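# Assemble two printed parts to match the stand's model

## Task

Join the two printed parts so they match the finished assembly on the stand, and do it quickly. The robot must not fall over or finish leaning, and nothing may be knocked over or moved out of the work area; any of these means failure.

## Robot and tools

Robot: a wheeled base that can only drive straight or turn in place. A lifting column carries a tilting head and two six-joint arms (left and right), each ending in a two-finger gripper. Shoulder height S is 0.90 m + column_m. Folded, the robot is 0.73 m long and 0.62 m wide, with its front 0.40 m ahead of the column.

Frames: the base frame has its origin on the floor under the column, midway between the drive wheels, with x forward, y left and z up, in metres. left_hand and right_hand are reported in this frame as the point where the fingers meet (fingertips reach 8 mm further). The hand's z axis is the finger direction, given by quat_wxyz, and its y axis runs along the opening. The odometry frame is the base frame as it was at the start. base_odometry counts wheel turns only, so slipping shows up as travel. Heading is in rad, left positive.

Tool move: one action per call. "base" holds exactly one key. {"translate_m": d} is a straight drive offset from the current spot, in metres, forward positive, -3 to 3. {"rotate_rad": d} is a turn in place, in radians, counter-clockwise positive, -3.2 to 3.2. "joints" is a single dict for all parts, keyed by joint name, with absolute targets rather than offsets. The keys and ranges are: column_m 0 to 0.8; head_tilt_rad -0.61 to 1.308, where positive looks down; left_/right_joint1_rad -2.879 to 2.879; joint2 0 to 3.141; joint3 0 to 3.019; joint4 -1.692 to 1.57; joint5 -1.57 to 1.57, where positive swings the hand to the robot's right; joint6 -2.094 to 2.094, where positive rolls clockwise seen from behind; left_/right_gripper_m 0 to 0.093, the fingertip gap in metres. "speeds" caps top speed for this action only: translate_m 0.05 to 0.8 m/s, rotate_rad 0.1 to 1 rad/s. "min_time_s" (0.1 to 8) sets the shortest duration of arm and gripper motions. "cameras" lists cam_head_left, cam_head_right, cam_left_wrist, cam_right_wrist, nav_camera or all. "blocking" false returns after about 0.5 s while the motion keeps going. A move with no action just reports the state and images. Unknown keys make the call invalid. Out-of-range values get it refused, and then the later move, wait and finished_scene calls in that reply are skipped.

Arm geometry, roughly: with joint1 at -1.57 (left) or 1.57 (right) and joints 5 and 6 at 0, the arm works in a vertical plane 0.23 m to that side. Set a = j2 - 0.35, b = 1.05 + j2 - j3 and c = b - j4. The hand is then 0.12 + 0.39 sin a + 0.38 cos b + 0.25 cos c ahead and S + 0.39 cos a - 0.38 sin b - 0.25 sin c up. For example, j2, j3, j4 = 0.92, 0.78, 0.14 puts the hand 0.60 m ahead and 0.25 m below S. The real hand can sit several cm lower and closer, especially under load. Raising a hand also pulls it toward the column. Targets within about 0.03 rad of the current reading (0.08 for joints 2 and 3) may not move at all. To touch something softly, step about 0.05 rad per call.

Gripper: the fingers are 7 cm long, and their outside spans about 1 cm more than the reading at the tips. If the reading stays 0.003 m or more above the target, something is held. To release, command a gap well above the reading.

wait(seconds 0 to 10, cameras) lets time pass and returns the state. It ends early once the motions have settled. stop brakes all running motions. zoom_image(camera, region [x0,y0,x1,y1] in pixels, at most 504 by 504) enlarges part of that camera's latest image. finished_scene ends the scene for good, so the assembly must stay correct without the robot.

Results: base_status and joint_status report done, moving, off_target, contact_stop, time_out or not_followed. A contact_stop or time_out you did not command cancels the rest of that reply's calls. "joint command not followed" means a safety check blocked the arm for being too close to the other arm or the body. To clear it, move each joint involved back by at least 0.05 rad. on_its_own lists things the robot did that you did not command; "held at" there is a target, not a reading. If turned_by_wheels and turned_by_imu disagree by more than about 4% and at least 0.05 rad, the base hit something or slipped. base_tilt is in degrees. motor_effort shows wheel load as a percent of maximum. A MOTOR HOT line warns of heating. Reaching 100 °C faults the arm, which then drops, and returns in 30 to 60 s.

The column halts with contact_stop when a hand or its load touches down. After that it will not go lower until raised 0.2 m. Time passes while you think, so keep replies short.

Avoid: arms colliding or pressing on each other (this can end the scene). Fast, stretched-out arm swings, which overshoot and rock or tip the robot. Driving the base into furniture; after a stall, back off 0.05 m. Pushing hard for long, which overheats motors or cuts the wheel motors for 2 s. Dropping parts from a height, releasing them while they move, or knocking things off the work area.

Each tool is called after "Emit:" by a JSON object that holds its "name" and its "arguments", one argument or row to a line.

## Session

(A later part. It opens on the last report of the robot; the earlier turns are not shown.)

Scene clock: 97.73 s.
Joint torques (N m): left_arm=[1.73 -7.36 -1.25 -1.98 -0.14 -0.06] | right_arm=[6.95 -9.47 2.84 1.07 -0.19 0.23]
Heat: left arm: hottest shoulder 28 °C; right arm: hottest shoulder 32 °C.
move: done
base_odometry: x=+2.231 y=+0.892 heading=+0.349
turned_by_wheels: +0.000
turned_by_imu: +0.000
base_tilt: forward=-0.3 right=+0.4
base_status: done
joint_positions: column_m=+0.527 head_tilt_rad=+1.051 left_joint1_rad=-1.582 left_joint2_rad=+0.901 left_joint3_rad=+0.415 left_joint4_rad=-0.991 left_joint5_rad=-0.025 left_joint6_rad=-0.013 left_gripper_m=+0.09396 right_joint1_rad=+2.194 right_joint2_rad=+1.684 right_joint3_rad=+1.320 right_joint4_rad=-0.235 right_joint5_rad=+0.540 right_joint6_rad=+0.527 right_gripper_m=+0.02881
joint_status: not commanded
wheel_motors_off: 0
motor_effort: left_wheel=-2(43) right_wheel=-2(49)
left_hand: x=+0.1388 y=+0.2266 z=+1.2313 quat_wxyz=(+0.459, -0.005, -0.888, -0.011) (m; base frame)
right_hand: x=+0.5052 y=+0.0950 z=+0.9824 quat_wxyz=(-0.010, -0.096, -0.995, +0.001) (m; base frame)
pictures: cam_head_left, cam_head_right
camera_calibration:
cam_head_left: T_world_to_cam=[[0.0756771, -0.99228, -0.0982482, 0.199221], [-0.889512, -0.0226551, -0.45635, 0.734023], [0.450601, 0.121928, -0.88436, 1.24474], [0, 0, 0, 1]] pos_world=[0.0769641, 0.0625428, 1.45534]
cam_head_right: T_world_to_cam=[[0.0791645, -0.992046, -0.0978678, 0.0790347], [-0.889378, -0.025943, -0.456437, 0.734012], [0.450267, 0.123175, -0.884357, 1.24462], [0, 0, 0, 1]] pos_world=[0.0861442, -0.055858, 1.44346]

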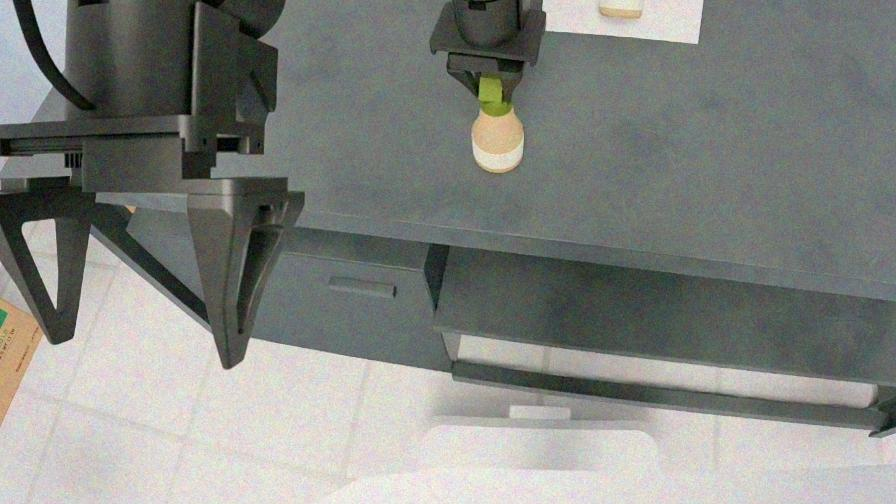

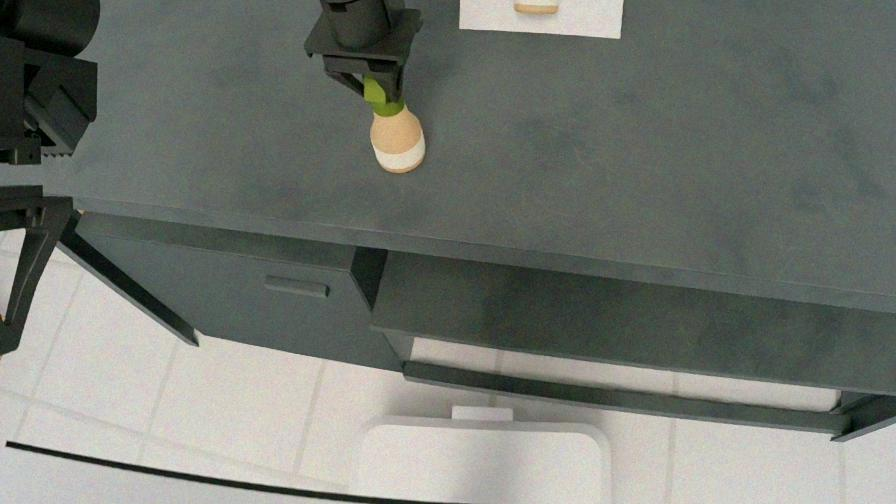

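Emit:
{"name": "move", "arguments": {
  "base": {"translate_m":-0.009},
  "joints": {"column_m":0.520},
  "speeds": {"translate_m":0.05}
}}

Emit:
{"name": "move", "arguments": {
  "base": {"translate_m":-0.007},
  "joints": {"column_m":0.512},
  "speeds": {"translate_m":0.05},
  "cameras": ["cam_head_left","cam_head_right","cam_right_wrist"]
}}

Emit:
{"name": "zoom_image", "arguments": {
  "camera": "cam_head_left",
  "region": [440, 60, 580, 220]
}}

Emit:
{"name": "zoom_image", "arguments": {
  "camera": "cam_head_right",
  "region": [340, 60, 480, 220]
}}

Scene clock: 99.47 s.
Joint torques (N m): left_arm=[1.73 -7.47 -1.47 -1.94 -0.13 -0.06] | right_arm=[6.89 -8.35 2.73 1.06 -0.22 0.24]
Heat: left arm: hottest shoulder 28 °C; right arm: hottest shoulder 32 °C.
move: done
base_odometry: x=+2.223 y=+0.889 heading=+0.349
turned_by_wheels: +0.000
turned_by_imu: +0.000
base_tilt: forward=-0.3 right=+0.4
base_status: done
joint_positions: column_m=+0.520 head_tilt_rad=+1.051 left_joint1_rad=-1.582 left_joint2_rad=+0.901 left_joint3_rad=+0.417 left_joint4_rad=-0.991 left_joint5_rad=-0.025 left_joint6_rad=-0.013 left_gripper_m=+0.09396 right_joint1_rad=+2.195 right_joint2_rad=+1.670 right_joint3_rad=+1.323 right_joint4_rad=-0.234 right_joint5_rad=+0.540 right_joint6_rad=+0.527 right_gripper_m=+0.02881
joint_status: all done
wheel_motors_off: 0
motor_effort: left_wheel=-1(48) right_wheel=-2(44)
left_hand: x=+0.1400 y=+0.2266 z=+1.2238 quat_wxyz=(+0.458, -0.005, -0.889, -0.011) (m; base frame)
right_hand: x=+0.5144 y=+0.0952 z=+0.9818 quat_wxyz=(-0.017, -0.100, -0.995, -0.003) (m; base frame)
pictures: none

Scene clock: 100.37 s.
Joint torques (N m): left_arm=[1.67 -7.24 -1.28 -1.91 -0.14 -0.06] | right_arm=[6.42 -7.47 2.69 1.18 -0.49 0.23]
Heat: left arm: hottest shoulder 28 °C; right arm: hottest shoulder 32 °C.
move: done
base_odometry: x=+2.216 y=+0.887 heading=+0.348
turned_by_wheels: -0.001
turned_by_imu: -0.001
base_tilt: forward=-0.3 right=+0.4
base_status: done
joint_positions: column_m=+0.512 head_tilt_rad=+1.051 left_joint1_rad=-1.582 left_joint2_rad=+0.901 left_joint3_rad=+0.415 left_joint4_rad=-0.991 left_joint5_rad=-0.025 left_joint6_rad=-0.013 left_gripper_m=+0.09396 right_joint1_rad=+2.200 right_joint2_rad=+1.656 right_joint3_rad=+1.326 right_joint4_rad=-0.236 right_joint5_rad=+0.548 right_joint6_rad=+0.527 right_gripper_m=+0.02881
joint_status: all done
wheel_motors_off: 0
motor_effort: left_wheel=-2(46) right_wheel=-1(41)
left_hand: x=+0.1390 y=+0.2266 z=+1.2162 quat_wxyz=(+0.459, -0.005, -0.888, -0.011) (m; base frame)
right_hand: x=+0.5222 y=+0.0963 z=+0.9814 quat_wxyz=(-0.024, -0.103, -0.994, -0.004) (m; base frame)
pictures: cam_head_left, cam_head_right, cam_right_wrist
camera_calibration:
cam_head_left: T_world_to_cam=[[0.0756771, -0.99228, -0.0982482, 0.197757], [-0.889512, -0.0226551, -0.45635, 0.727224], [0.450601, 0.121928, -0.88436, 1.23157], [0, 0, 0, 1]] pos_world=[0.0769641, 0.0625428, 1.44044]
cam_head_right: T_world_to_cam=[[0.0791645, -0.992046, -0.0978678, 0.0775666], [-0.889378, -0.025943, -0.456437, 0.727165], [0.450267, 0.123175, -0.884357, 1.23136], [0, 0, 0, 1]] pos_world=[0.0861442, -0.055858, 1.42846]
cam_right_wrist: T_world_to_cam=[[-0.201964, -0.979377, 0.00559665, 0.191857], [-0.829115, 0.174014, 0.531308, -0.0986783], [-0.521325, 0.102665, -0.84716, 1.2196], [0, 0, 0, 1]] pos_world=[0.592742, 0.0798609, 1.08455]

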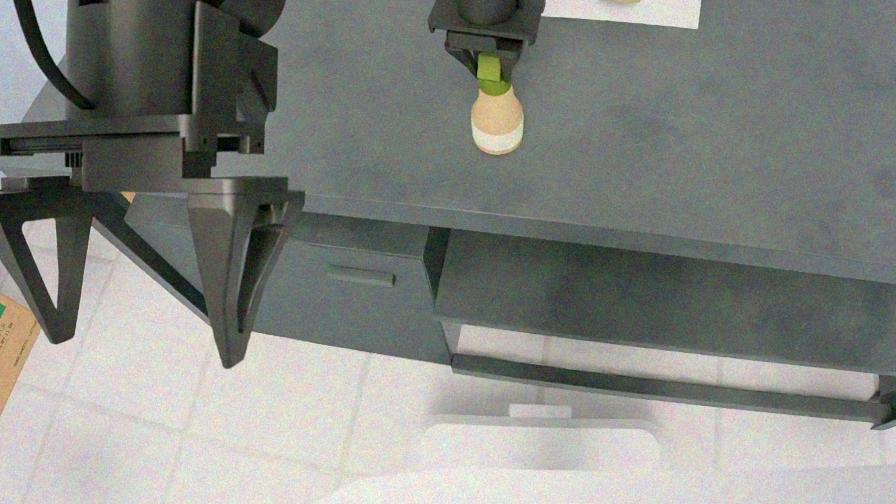

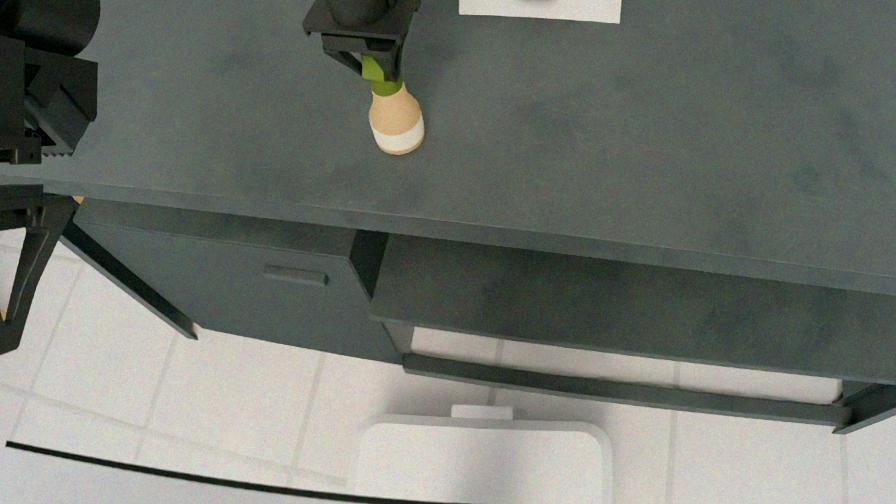

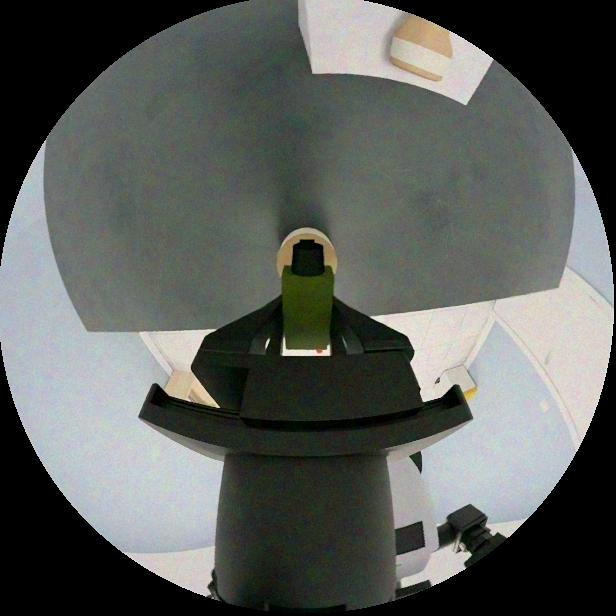

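Scaled by 3.150.

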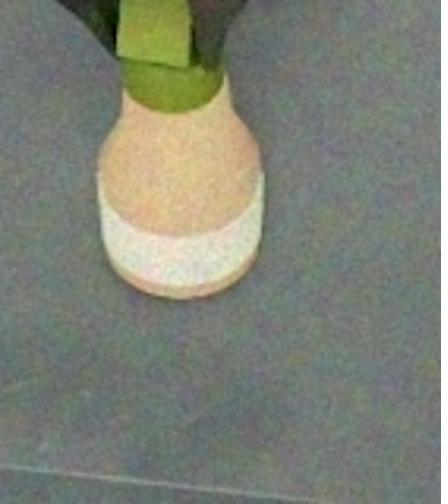

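Scaled by 3.150.

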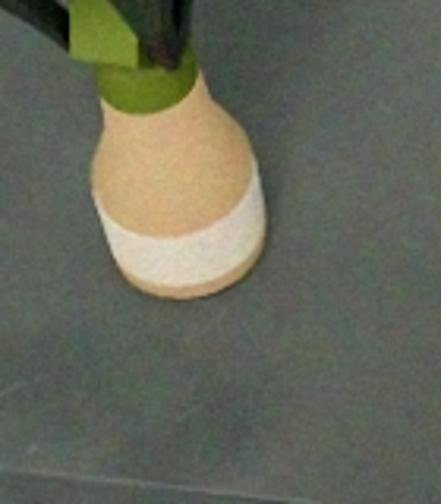

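Emit:
{"name": "move", "arguments": {
  "base": {"translate_m":0.006},
  "speeds": {"translate_m":0.05},
  "joints": {"right_joint4_rad":-0.29,"right_joint2_rad":1.79},
  "cameras": ["cam_head_left","cam_head_right","cam_right_wrist"]
}}

Emit:
{"name": "zoom_image", "arguments": {
  "camera": "cam_head_left",
  "region": [440, 60, 580, 220]
}}

Emit:
{"name": "zoom_image", "arguments": {
  "camera": "cam_head_right",
  "region": [340, 60, 480, 220]
}}

Scene clock: 101.97 s.
Joint torques (N m): left_arm=[1.67 -7.24 -1.47 -1.92 -0.14 -0.05] | right_arm=[6.01 -2.26 1.61 0.43 -0.91 0.19]
Heat: left arm: hottest shoulder 28 °C; right arm: hottest shoulder 32 °C.
move: done
base_odometry: x=+2.222 y=+0.889 heading=+0.348
turned_by_wheels: +0.000
turned_by_imu: +0.000
base_tilt: forward=-0.3 right=+0.4
base_status: done
joint_positions: column_m=+0.512 head_tilt_rad=+1.051 left_joint1_rad=-1.582 left_joint2_rad=+0.901 left_joint3_rad=+0.418 left_joint4_rad=-0.991 left_joint5_rad=-0.025 left_joint6_rad=-0.013 left_gripper_m=+0.09396 right_joint1_rad=+2.207 right_joint2_rad=+1.666 right_joint3_rad=+1.338 right_joint4_rad=-0.285 right_joint5_rad=+0.559 right_joint6_rad=+0.532 right_gripper_m=+0.02881
joint_status: all done
wheel_motors_off: 0
motor_effort: left_wheel=+1(64) right_wheel=+1(32)
left_hand: x=+0.1402 y=+0.2266 z=+1.2158 quat_wxyz=(+0.458, -0.005, -0.889, -0.011) (m; base frame)
right_hand: x=+0.5136 y=+0.0975 z=+0.9802 quat_wxyz=(-0.008, -0.091, -0.996, +0.006) (m; base frame)
pictures: cam_head_left, cam_head_right, cam_right_wrist
camera_calibration:
cam_head_left: T_world_to_cam=[[0.0756771, -0.99228, -0.0982482, 0.197757], [-0.889512, -0.0226551, -0.45635, 0.727224], [0.450601, 0.121928, -0.88436, 1.23157], [0, 0, 0, 1]] pos_world=[0.0769641, 0.0625428, 1.44044]
cam_head_right: T_world_to_cam=[[0.0791645, -0.992046, -0.0978678, 0.0775666], [-0.889378, -0.025943, -0.456437, 0.727165], [0.450267, 0.123175, -0.884357, 1.23136], [0, 0, 0, 1]] pos_world=[0.0861442, -0.055858, 1.42846]
cam_right_wrist: T_world_to_cam=[[-0.179931, -0.983232, 0.0296626, 0.156889], [-0.814599, 0.16584, 0.555811, -0.136088], [-0.55141, 0.0758446, -0.830779, 1.21614], [0, 0, 0, 1]] pos_world=[0.587962, 0.0845901, 1.08133]

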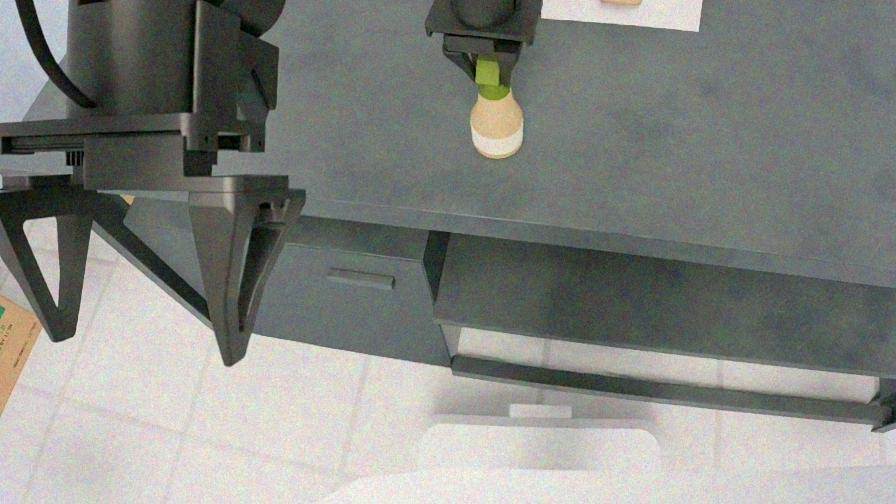

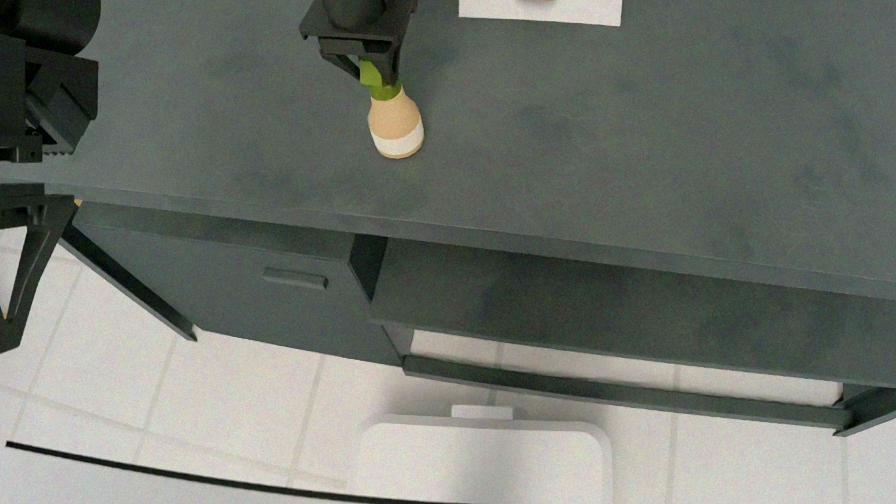

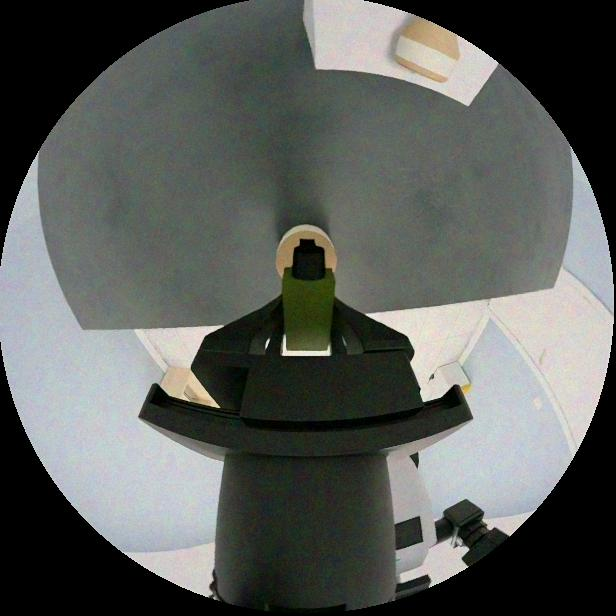

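Scaled by 3.150.

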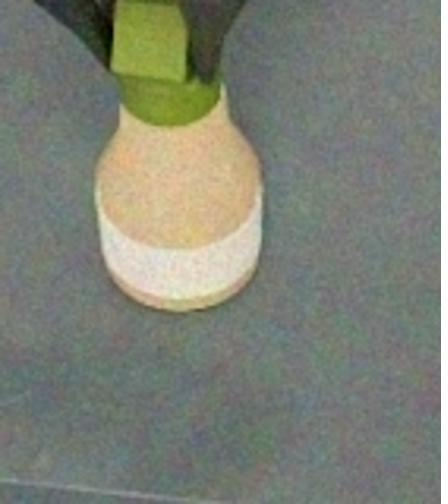

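Scaled by 3.150.

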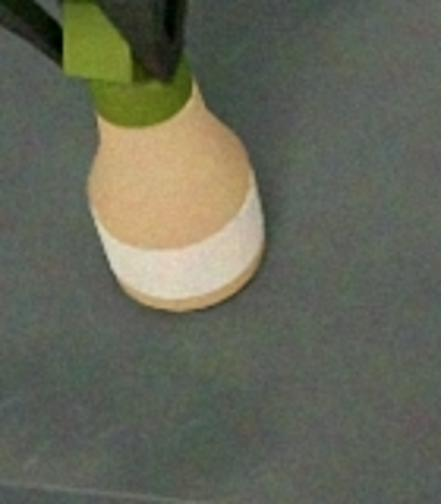

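Emit:
{"name": "move", "arguments": {
  "joints": {"right_joint1_rad":2.12}
}}

Emit:
{"name": "move", "arguments": {
  "joints": {"right_joint1_rad":2.05}
}}

Emit:
{"name": "move", "arguments": {
  "joints": {"column_m":0.505},
  "cameras": ["cam_head_left","cam_head_right"]
}}

Emit:
{"name": "zoom_image", "arguments": {
  "camera": "cam_head_left",
  "region": [440, 40, 580, 200]
}}

Emit:
{"name": "zoom_image", "arguments": {
  "camera": "cam_head_right",
  "region": [340, 40, 480, 200]
}}

Scene clock: 104.43 s.
Joint torques (N m): left_arm=[1.61 -7.36 -1.42 -1.95 -0.13 -0.06] | right_arm=[2.26 -2.2 1.61 0.55 -0.63 0.18]
Heat: left arm: hottest shoulder 28 °C; right arm: hottest shoulder 32 °C.
move: time_out
base_odometry: x=+2.222 y=+0.889 heading=+0.348
turned_by_wheels: +0.000
turned_by_imu: +0.000
base_tilt: forward=-0.3 right=+0.4
base_status: not commanded
joint_positions: column_m=+0.512 head_tilt_rad=+1.051 left_joint1_rad=-1.582 left_joint2_rad=+0.901 left_joint3_rad=+0.418 left_joint4_rad=-0.991 left_joint5_rad=-0.025 left_joint6_rad=-0.013 left_gripper_m=+0.09396 right_joint1_rad=+2.201 right_joint2_rad=+1.664 right_joint3_rad=+1.338 right_joint4_rad=-0.288 right_joint5_rad=+0.551 right_joint6_rad=+0.532 right_gripper_m=+0.02881
joint_status: right_joint1_rad time_out (moved -0.006 of -0.087)
wheel_motors_off: 0
on_its_own: right_joint1_rad reads +2.201 and still pushes toward +2.120 since a time_out
motor_effort: left_wheel=+3(4) right_wheel=+1(2)
left_hand: x=+0.1402 y=+0.2266 z=+1.2158 quat_wxyz=(+0.458, -0.005, -0.889, -0.011) (m; base frame)
right_hand: x=+0.5143 y=+0.0948 z=+0.9791 quat_wxyz=(-0.006, -0.093, -0.996, +0.006) (m; base frame)
pictures: none

not run: a stop that you did not command came earlier in this reply.

not run: a stop that you did not command came earlier in this reply.

Scaled by 3.150.
This view is cut from an older image: the scene may have changed since it was taken.

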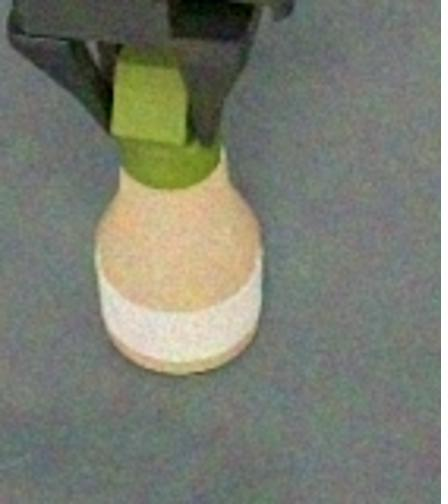

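Scaled by 3.150.
This view is cut from an older image: the scene may have changed since it was taken.

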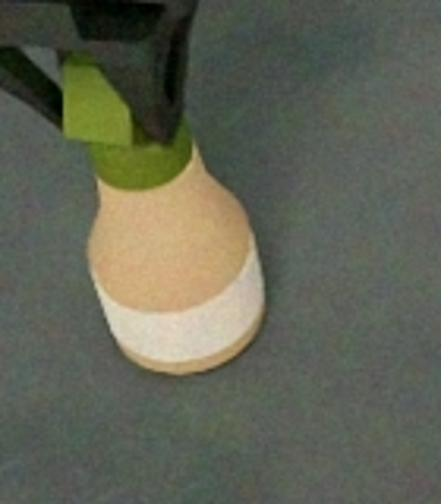

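Emit:
{"name": "move", "arguments": {
  "joints": {"right_joint2_rad":1.87,"right_joint4_rad":-0.31},
  "cameras": ["cam_head_left","cam_head_right"]
}}

Emit:
{"name": "zoom_image", "arguments": {
  "camera": "cam_head_left",
  "region": [440, 40, 580, 200]
}}

Emit:
{"name": "zoom_image", "arguments": {
  "camera": "cam_head_right",
  "region": [340, 40, 480, 200]
}}

Scene clock: 106.73 s.
Joint torques (N m): left_arm=[1.61 -7.36 -1.42 -1.95 -0.14 -0.06] | right_arm=[2.26 2.55 0.92 0.72 -0.96 0.13]
Heat: left arm: hottest shoulder 28 °C; right arm: hottest shoulder 32 °C.
move: time_out
base_odometry: x=+2.222 y=+0.889 heading=+0.348
turned_by_wheels: +0.000
turned_by_imu: +0.000
base_tilt: forward=-0.3 right=+0.4
base_status: not commanded
joint_positions: column_m=+0.512 head_tilt_rad=+1.051 left_joint1_rad=-1.582 left_joint2_rad=+0.901 left_joint3_rad=+0.418 left_joint4_rad=-0.991 left_joint5_rad=-0.025 left_joint6_rad=-0.013 left_gripper_m=+0.09396 right_joint1_rad=+2.202 right_joint2_rad=+1.678 right_joint3_rad=+1.346 right_joint4_rad=-0.312 right_joint5_rad=+0.560 right_joint6_rad=+0.537 right_gripper_m=+0.02881
joint_status: right_joint2_rad time_out (moved +0.014 of +0.206); the others done
wheel_motors_off: 0
on_its_own: right_joint1_rad reads +2.202 and still pushes toward +2.120 since a time_out; right_joint2_rad reads +1.678 and still pushes toward +1.870 since a time_out
motor_effort: left_wheel=+3(4) right_wheel=+2(3)
left_hand: x=+0.1402 y=+0.2266 z=+1.2158 quat_wxyz=(+0.458, -0.005, -0.889, -0.011) (m; base frame)
right_hand: x=+0.5071 y=+0.0945 z=+0.9748 quat_wxyz=(+0.004, -0.087, -0.996, +0.015) (m; base frame)
pictures: cam_head_left, cam_head_right
camera_calibration:
cam_head_left: T_world_to_cam=[[0.0756771, -0.99228, -0.0982482, 0.197757], [-0.889512, -0.0226551, -0.45635, 0.727224], [0.450601, 0.121928, -0.88436, 1.23157], [0, 0, 0, 1]] pos_world=[0.0769641, 0.0625428, 1.44044]
cam_head_right: T_world_to_cam=[[0.0791645, -0.992046, -0.0978678, 0.0775666], [-0.889378, -0.025943, -0.456437, 0.727165], [0.450267, 0.123175, -0.884357, 1.23136], [0, 0, 0, 1]] pos_world=[0.0861442, -0.055858, 1.42846]

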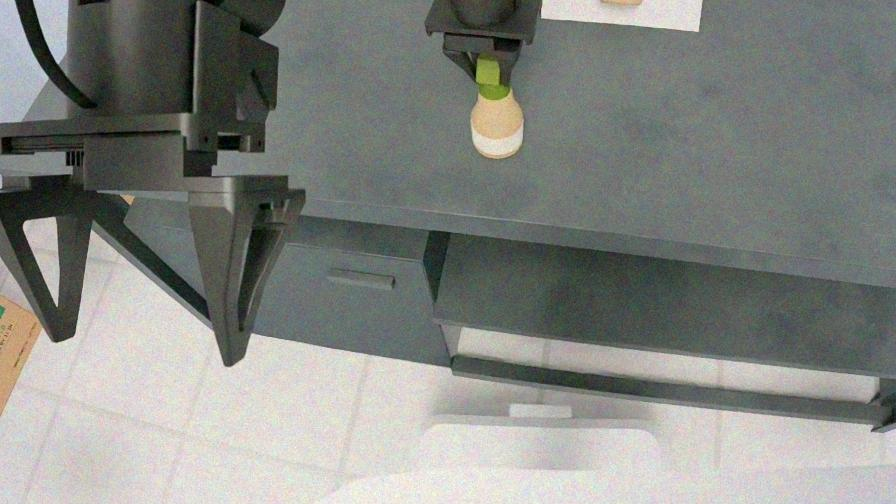

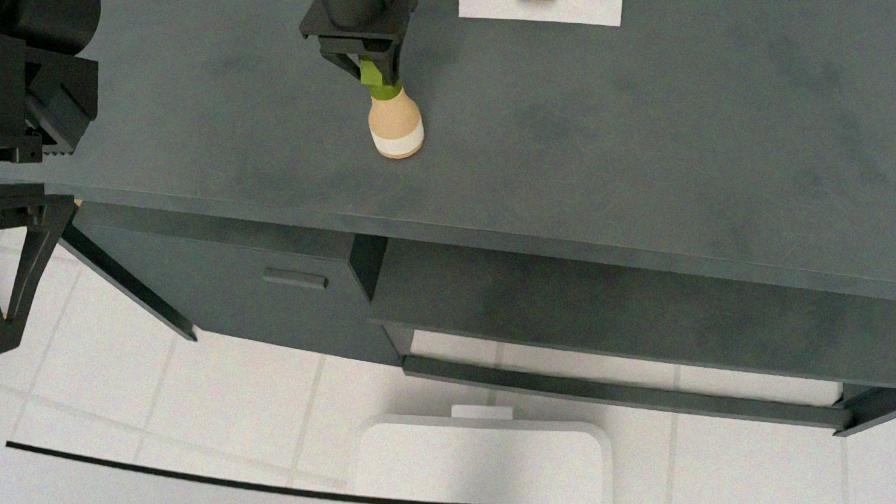

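Scaled by 3.150.

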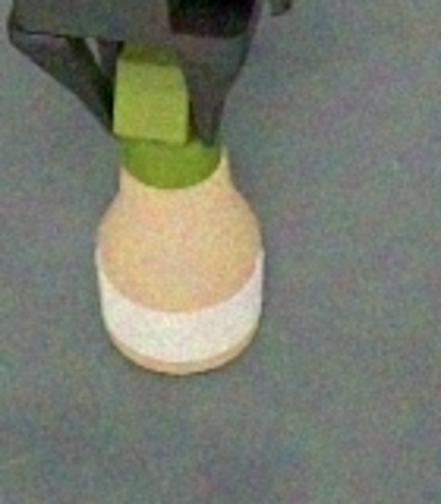

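Scaled by 3.150.

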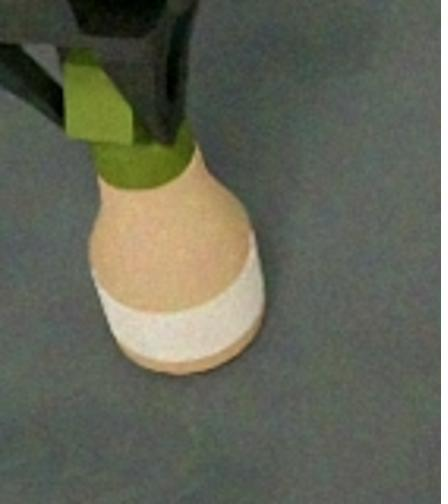

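Emit:
{"name": "move", "arguments": {
  "joints": {"right_joint1_rad":2.2,"right_joint2_rad":1.68,"right_joint4_rad":-0.30},
  "min_time_s": 1
}}

Emit:
{"name": "move", "arguments": {
  "joints": {"right_gripper_m":0.065},
  "min_time_s": 1.5,
  "cameras": ["cam_head_left","cam_head_right","cam_right_wrist"]
}}

Emit:
{"name": "zoom_image", "arguments": {
  "camera": "cam_head_left",
  "region": [440, 40, 580, 200]
}}

Emit:
{"name": "zoom_image", "arguments": {
  "camera": "cam_right_wrist",
  "region": [200, 180, 440, 420]
}}

Scene clock: 108.67 s.
Joint torques (N m): left_arm=[1.61 -7.36 -1.42 -1.95 -0.13 -0.06] | right_arm=[8.12 -9.82 0.92 1.03 -0.44 0.13]
Heat: left arm: hottest shoulder 28 °C; right arm: hottest shoulder 32 °C.
move: done
base_odometry: x=+2.222 y=+0.889 heading=+0.348
turned_by_wheels: +0.000
turned_by_imu: +0.000
base_tilt: forward=-0.3 right=+0.4
base_status: not commanded
joint_positions: column_m=+0.512 head_tilt_rad=+1.051 left_joint1_rad=-1.582 left_joint2_rad=+0.901 left_joint3_rad=+0.418 left_joint4_rad=-0.991 left_joint5_rad=-0.025 left_joint6_rad=-0.013 left_gripper_m=+0.09396 right_joint1_rad=+2.205 right_joint2_rad=+1.661 right_joint3_rad=+1.346 right_joint4_rad=-0.309 right_joint5_rad=+0.546 right_joint6_rad=+0.537 right_gripper_m=+0.02881
joint_status: all done
wheel_motors_off: 0
motor_effort: left_wheel=+4(5) right_wheel=+3(3)
left_hand: x=+0.1402 y=+0.2266 z=+1.2158 quat_wxyz=(+0.458, -0.005, -0.889, -0.011) (m; base frame)
right_hand: x=+0.5152 y=+0.0974 z=+0.9824 quat_wxyz=(-0.001, -0.092, -0.996, +0.003) (m; base frame)
pictures: none

Scene clock: 110.47 s.
Joint torques (N m): left_arm=[1.61 -7.36 -1.42 -1.96 -0.14 -0.06] | right_arm=[8.18 -10.93 1.98 0.96 -0.14 0.13]
Heat: left arm: hottest shoulder 28 °C; right arm: hottest shoulder 32 °C.
move: done
base_odometry: x=+2.222 y=+0.889 heading=+0.348
turned_by_wheels: +0.000
turned_by_imu: +0.000
base_tilt: forward=-0.2 right=+0.4
base_status: not commanded
joint_positions: column_m=+0.512 head_tilt_rad=+1.051 left_joint1_rad=-1.582 left_joint2_rad=+0.901 left_joint3_rad=+0.418 left_joint4_rad=-0.991 left_joint5_rad=-0.025 left_joint6_rad=-0.013 left_gripper_m=+0.09396 right_joint1_rad=+2.205 right_joint2_rad=+1.679 right_joint3_rad=+1.331 right_joint4_rad=-0.309 right_joint5_rad=+0.538 right_joint6_rad=+0.537 right_gripper_m=+0.06491
joint_status: all done
wheel_motors_off: 0
motor_effort: left_wheel=+4(6) right_wheel=+2(3)
left_hand: x=+0.1402 y=+0.2266 z=+1.2158 quat_wxyz=(+0.458, -0.005, -0.889, -0.011) (m; base frame)
right_hand: x=+0.4966 y=+0.0976 z=+0.9738 quat_wxyz=(+0.014, -0.083, -0.996, +0.006) (m; base frame)
pictures: cam_head_left, cam_head_right, cam_right_wrist
camera_calibration:
cam_head_left: T_world_to_cam=[[0.0756771, -0.99228, -0.0982482, 0.197757], [-0.889512, -0.0226551, -0.45635, 0.727224], [0.450601, 0.121928, -0.88436, 1.23157], [0, 0, 0, 1]] pos_world=[0.0769641, 0.0625428, 1.44044]
cam_head_right: T_world_to_cam=[[0.0791645, -0.992046, -0.0978678, 0.0775666], [-0.889378, -0.025943, -0.456437, 0.727165], [0.450267, 0.123175, -0.884357, 1.23136], [0, 0, 0, 1]] pos_world=[0.0861442, -0.055858, 1.42846]
cam_right_wrist: T_world_to_cam=[[-0.162833, -0.986121, 0.032413, 0.143182], [-0.792339, 0.15027, 0.591286, -0.190486], [-0.58795, 0.0705988, -0.805811, 1.19567], [0, 0, 0, 1]] pos_world=[0.575382, 0.0854058, 1.07148]

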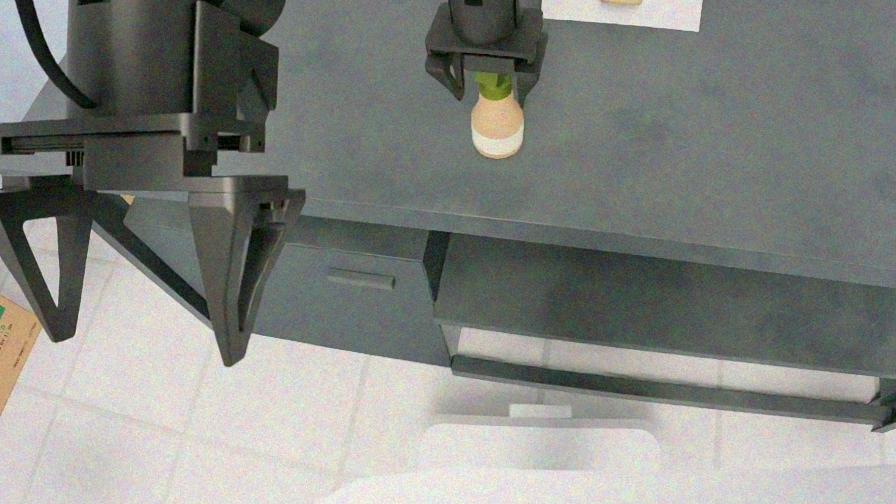

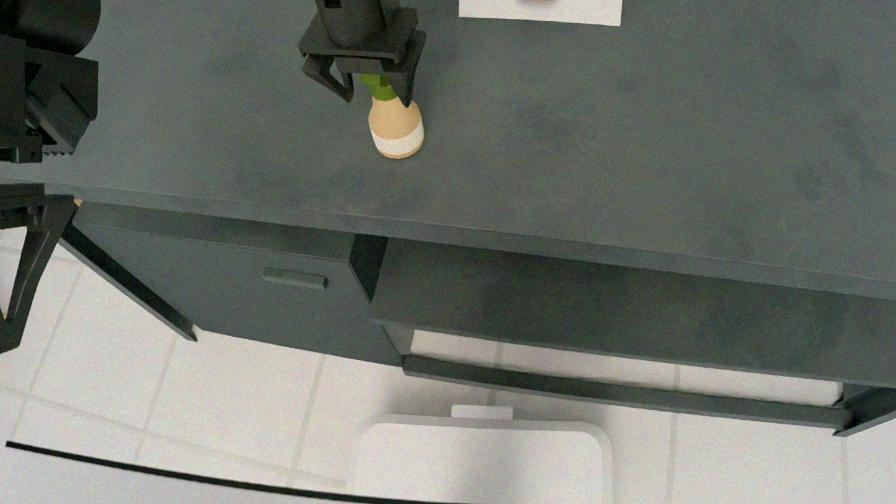

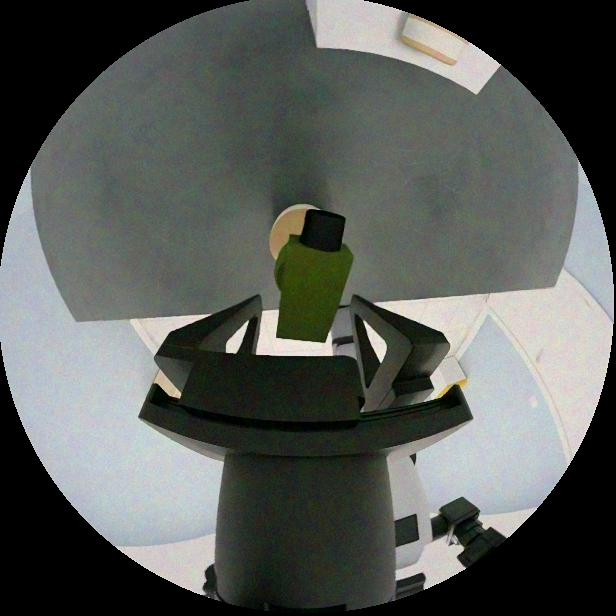

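Scaled by 3.150.

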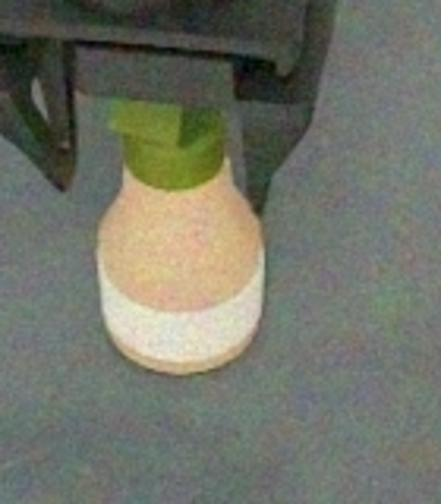

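Scaled by 2.100 from the camera's 616x616 image, which has a finer 880x880 frame.

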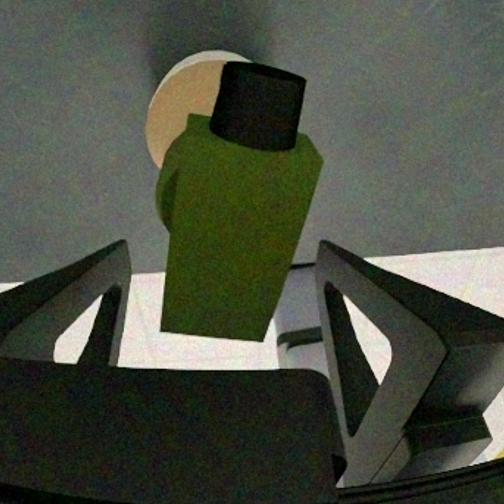

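Emit:
{"name": "move", "arguments": {
  "joints": {"right_gripper_m":0.09,"column_m":0.64},
  "cameras": ["cam_head_left","cam_head_right","cam_right_wrist"]
}}

Emit:
{"name": "zoom_image", "arguments": {
  "camera": "cam_head_left",
  "region": [420, 60, 580, 240]
}}

Emit:
{"name": "zoom_image", "arguments": {
  "camera": "cam_right_wrist",
  "region": [200, 180, 440, 420]
}}

Emit:
{"name": "zoom_image", "arguments": {
  "camera": "cam_head_left",
  "region": [540, 0, 700, 180]
}}

Scene clock: 113.47 s.
Joint torques (N m): left_arm=[1.61 -7.47 -1.43 -1.95 -0.13 -0.06] | right_arm=[8.18 -10.93 1.96 0.96 -0.13 0.13]
Heat: left arm: hottest shoulder 28 °C; right arm: hottest shoulder 32 °C.
move: done
base_odometry: x=+2.222 y=+0.889 heading=+0.348
turned_by_wheels: +0.000
turned_by_imu: +0.000
base_tilt: forward=-0.3 right=+0.4
base_status: not commanded
joint_positions: column_m=+0.640 head_tilt_rad=+1.051 left_joint1_rad=-1.582 left_joint2_rad=+0.901 left_joint3_rad=+0.418 left_joint4_rad=-0.991 left_joint5_rad=-0.025 left_joint6_rad=-0.013 left_gripper_m=+0.09396 right_joint1_rad=+2.205 right_joint2_rad=+1.679 right_joint3_rad=+1.331 right_joint4_rad=-0.309 right_joint5_rad=+0.538 right_joint6_rad=+0.537 right_gripper_m=+0.08987
joint_status: all done
wheel_motors_off: 0
motor_effort: left_wheel=+5(6) right_wheel=+1(3)
left_hand: x=+0.1402 y=+0.2266 z=+1.3436 quat_wxyz=(+0.458, -0.005, -0.889, -0.011) (m; base frame)
right_hand: x=+0.4964 y=+0.0976 z=+1.1015 quat_wxyz=(+0.014, -0.083, -0.996, +0.006) (m; base frame)
pictures: cam_head_left, cam_head_right, cam_right_wrist
camera_calibration:
cam_head_left: T_world_to_cam=[[0.0756771, -0.99228, -0.0982482, 0.210313], [-0.889512, -0.0226551, -0.45635, 0.785545], [0.450601, 0.121928, -0.88436, 1.34459], [0, 0, 0, 1]] pos_world=[0.0769641, 0.0625428, 1.56824]
cam_head_right: T_world_to_cam=[[0.0791645, -0.992046, -0.0978678, 0.0900839], [-0.889378, -0.025943, -0.456437, 0.785544], [0.450267, 0.123175, -0.884357, 1.34447], [0, 0, 0, 1]] pos_world=[0.0861442, -0.055858, 1.55636]
cam_right_wrist: T_world_to_cam=[[-0.16261, -0.986153, 0.0325588, 0.138825], [-0.792163, 0.150153, 0.59155, -0.266495], [-0.588248, 0.0704002, -0.805611, 1.29846], [0, 0, 0, 1]] pos_world=[0.575282, 0.085506, 1.19918]

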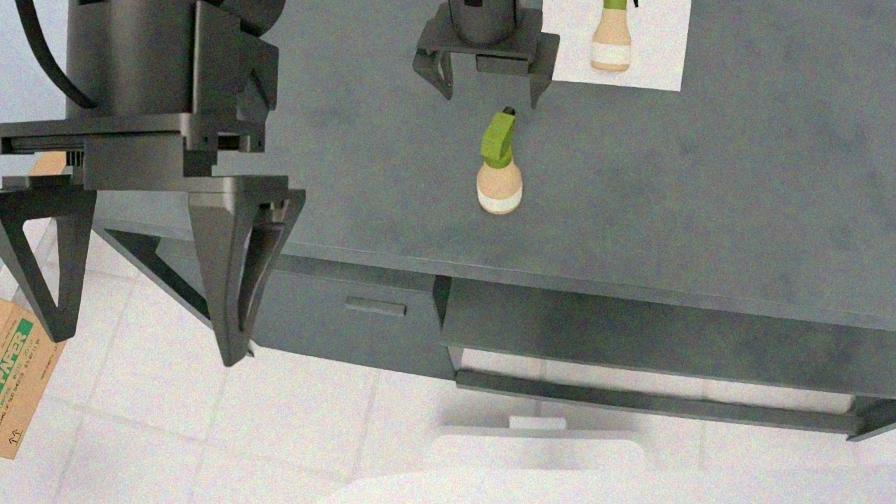

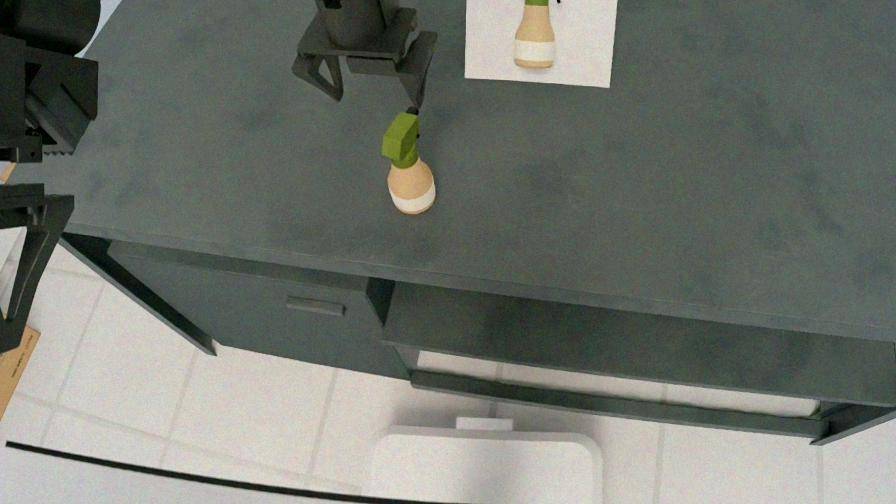

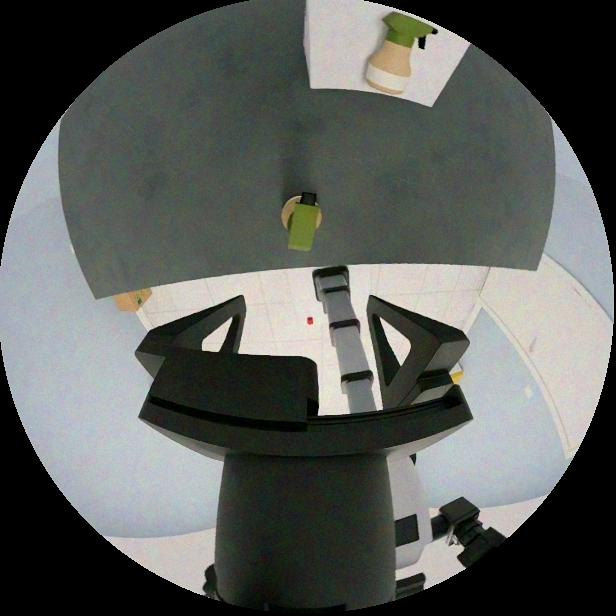

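Scaled by 2.800.

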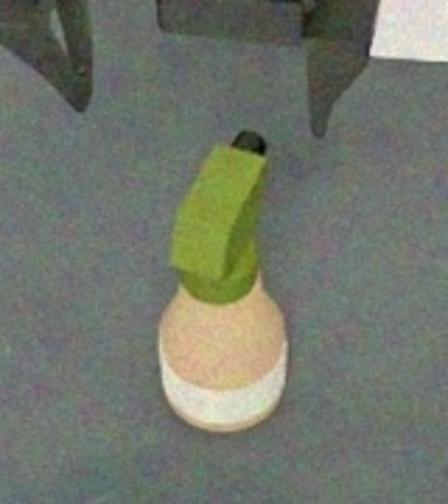

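Scaled by 2.100 from the camera's 616x616 image, which has a finer 880x880 frame.

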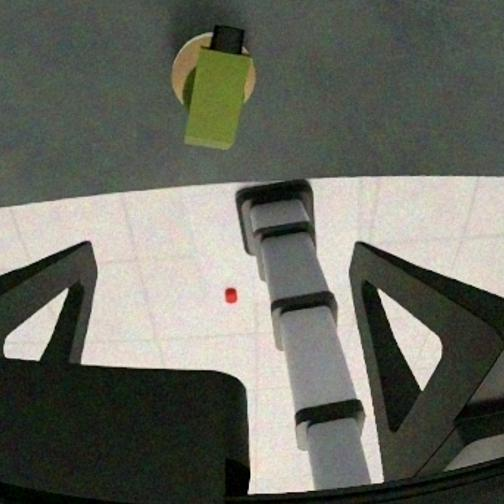

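Scaled by 2.800.

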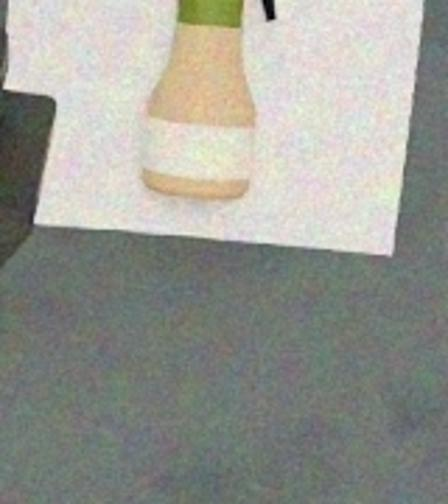

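Emit:
{"name": "zoom_image", "arguments": {
  "camera": "cam_head_right",
  "region": [375, 100, 445, 220]
}}

Emit:
{"name": "zoom_image", "arguments": {
  "camera": "cam_head_left",
  "region": [465, 100, 535, 220]
}}

Emit:
{"name": "zoom_image", "arguments": {
  "camera": "cam_right_wrist",
  "region": [350, 0, 450, 100]
}}

Emit:
{"name": "move", "arguments": {
  "joints": {"head_tilt_rad":0.75},
  "cameras": ["cam_head_right","cam_head_left"]
}}

Emit:
{"name": "zoom_image", "arguments": {
  "camera": "cam_head_right",
  "region": [380, 100, 620, 340]
}}

Scaled by 4.200.

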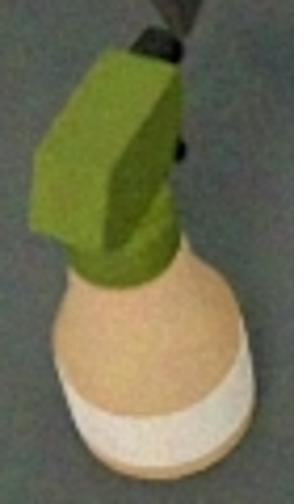

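Scaled by 4.200.

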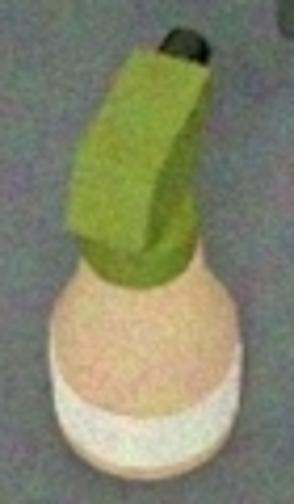

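Scaled by 5.040 from the camera's 616x616 image, which has a finer 880x880 frame.

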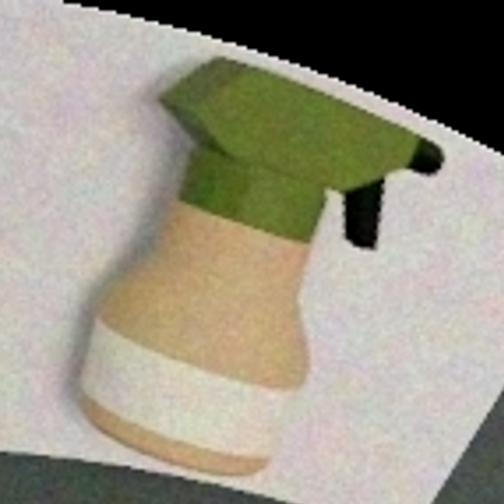

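Scene clock: 115.67 s.
Joint torques (N m): left_arm=[1.67 -7.36 -1.44 -1.95 -0.14 -0.06] | right_arm=[8.18 -10.93 1.96 0.98 -0.13 0.13]
Heat: left arm: hottest shoulder 28 °C; right arm: hottest shoulder 32 °C.
move: done
base_odometry: x=+2.222 y=+0.889 heading=+0.348
turned_by_wheels: +0.000
turned_by_imu: +0.000
base_tilt: forward=-0.3 right=+0.4
base_status: not commanded
joint_positions: column_m=+0.640 head_tilt_rad=+0.766 left_joint1_rad=-1.582 left_joint2_rad=+0.901 left_joint3_rad=+0.418 left_joint4_rad=-0.991 left_joint5_rad=-0.025 left_joint6_rad=-0.013 left_gripper_m=+0.09396 right_joint1_rad=+2.205 right_joint2_rad=+1.679 right_joint3_rad=+1.331 right_joint4_rad=-0.309 right_joint5_rad=+0.538 right_joint6_rad=+0.537 right_gripper_m=+0.08987
joint_status: all done
wheel_motors_off: 0
motor_effort: left_wheel=+5(6) right_wheel=+1(2)
left_hand: x=+0.1402 y=+0.2266 z=+1.3436 quat_wxyz=(+0.458, -0.005, -0.889, -0.011) (m; base frame)
right_hand: x=+0.4964 y=+0.0976 z=+1.1015 quat_wxyz=(+0.014, -0.083, -0.996, +0.006) (m; base frame)
pictures: cam_head_left, cam_head_right
camera_calibration:
cam_head_left: T_world_to_cam=[[0.100194, -0.992281, -0.0730745, 0.168151], [-0.725772, -0.0226495, -0.687562, 1.15324], [0.6806, 0.121925, -0.722439, 1.06976], [0, 0, 0, 1]] pos_world=[0.0920612, 0.0625428, 1.57805]
cam_head_right: T_world_to_cam=[[0.103435, -0.992046, -0.0717311, 0.0463741], [-0.725619, -0.0259375, -0.687608, 1.15314], [0.680279, 0.123172, -0.72253, 1.06983], [0, 0, 0, 1]] pos_world=[0.104159, -0.055858, 1.56921]

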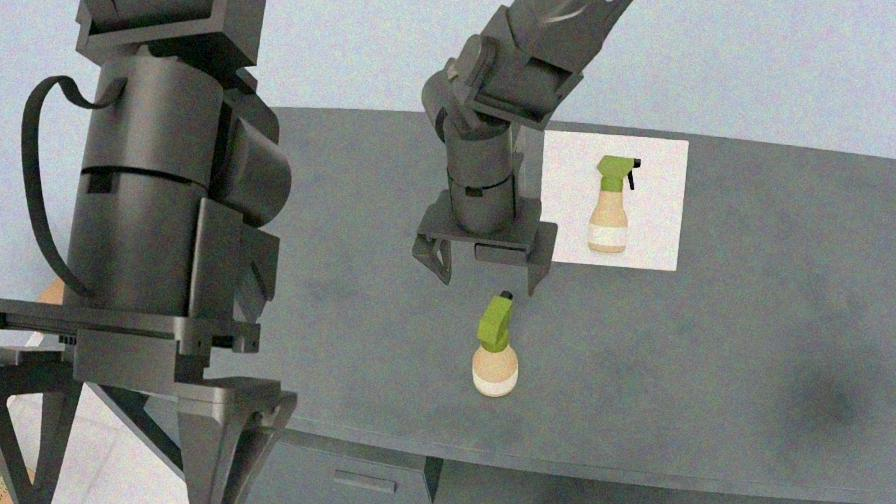

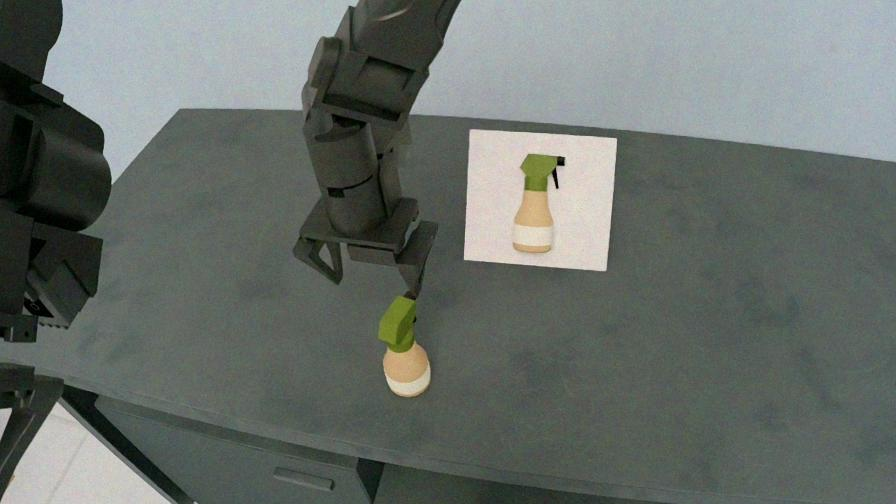

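Scaled by 2.100.

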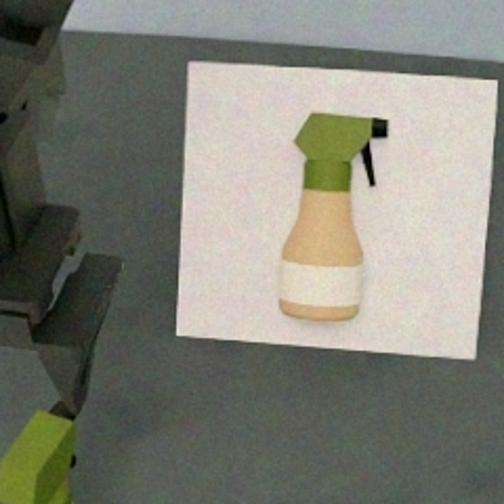

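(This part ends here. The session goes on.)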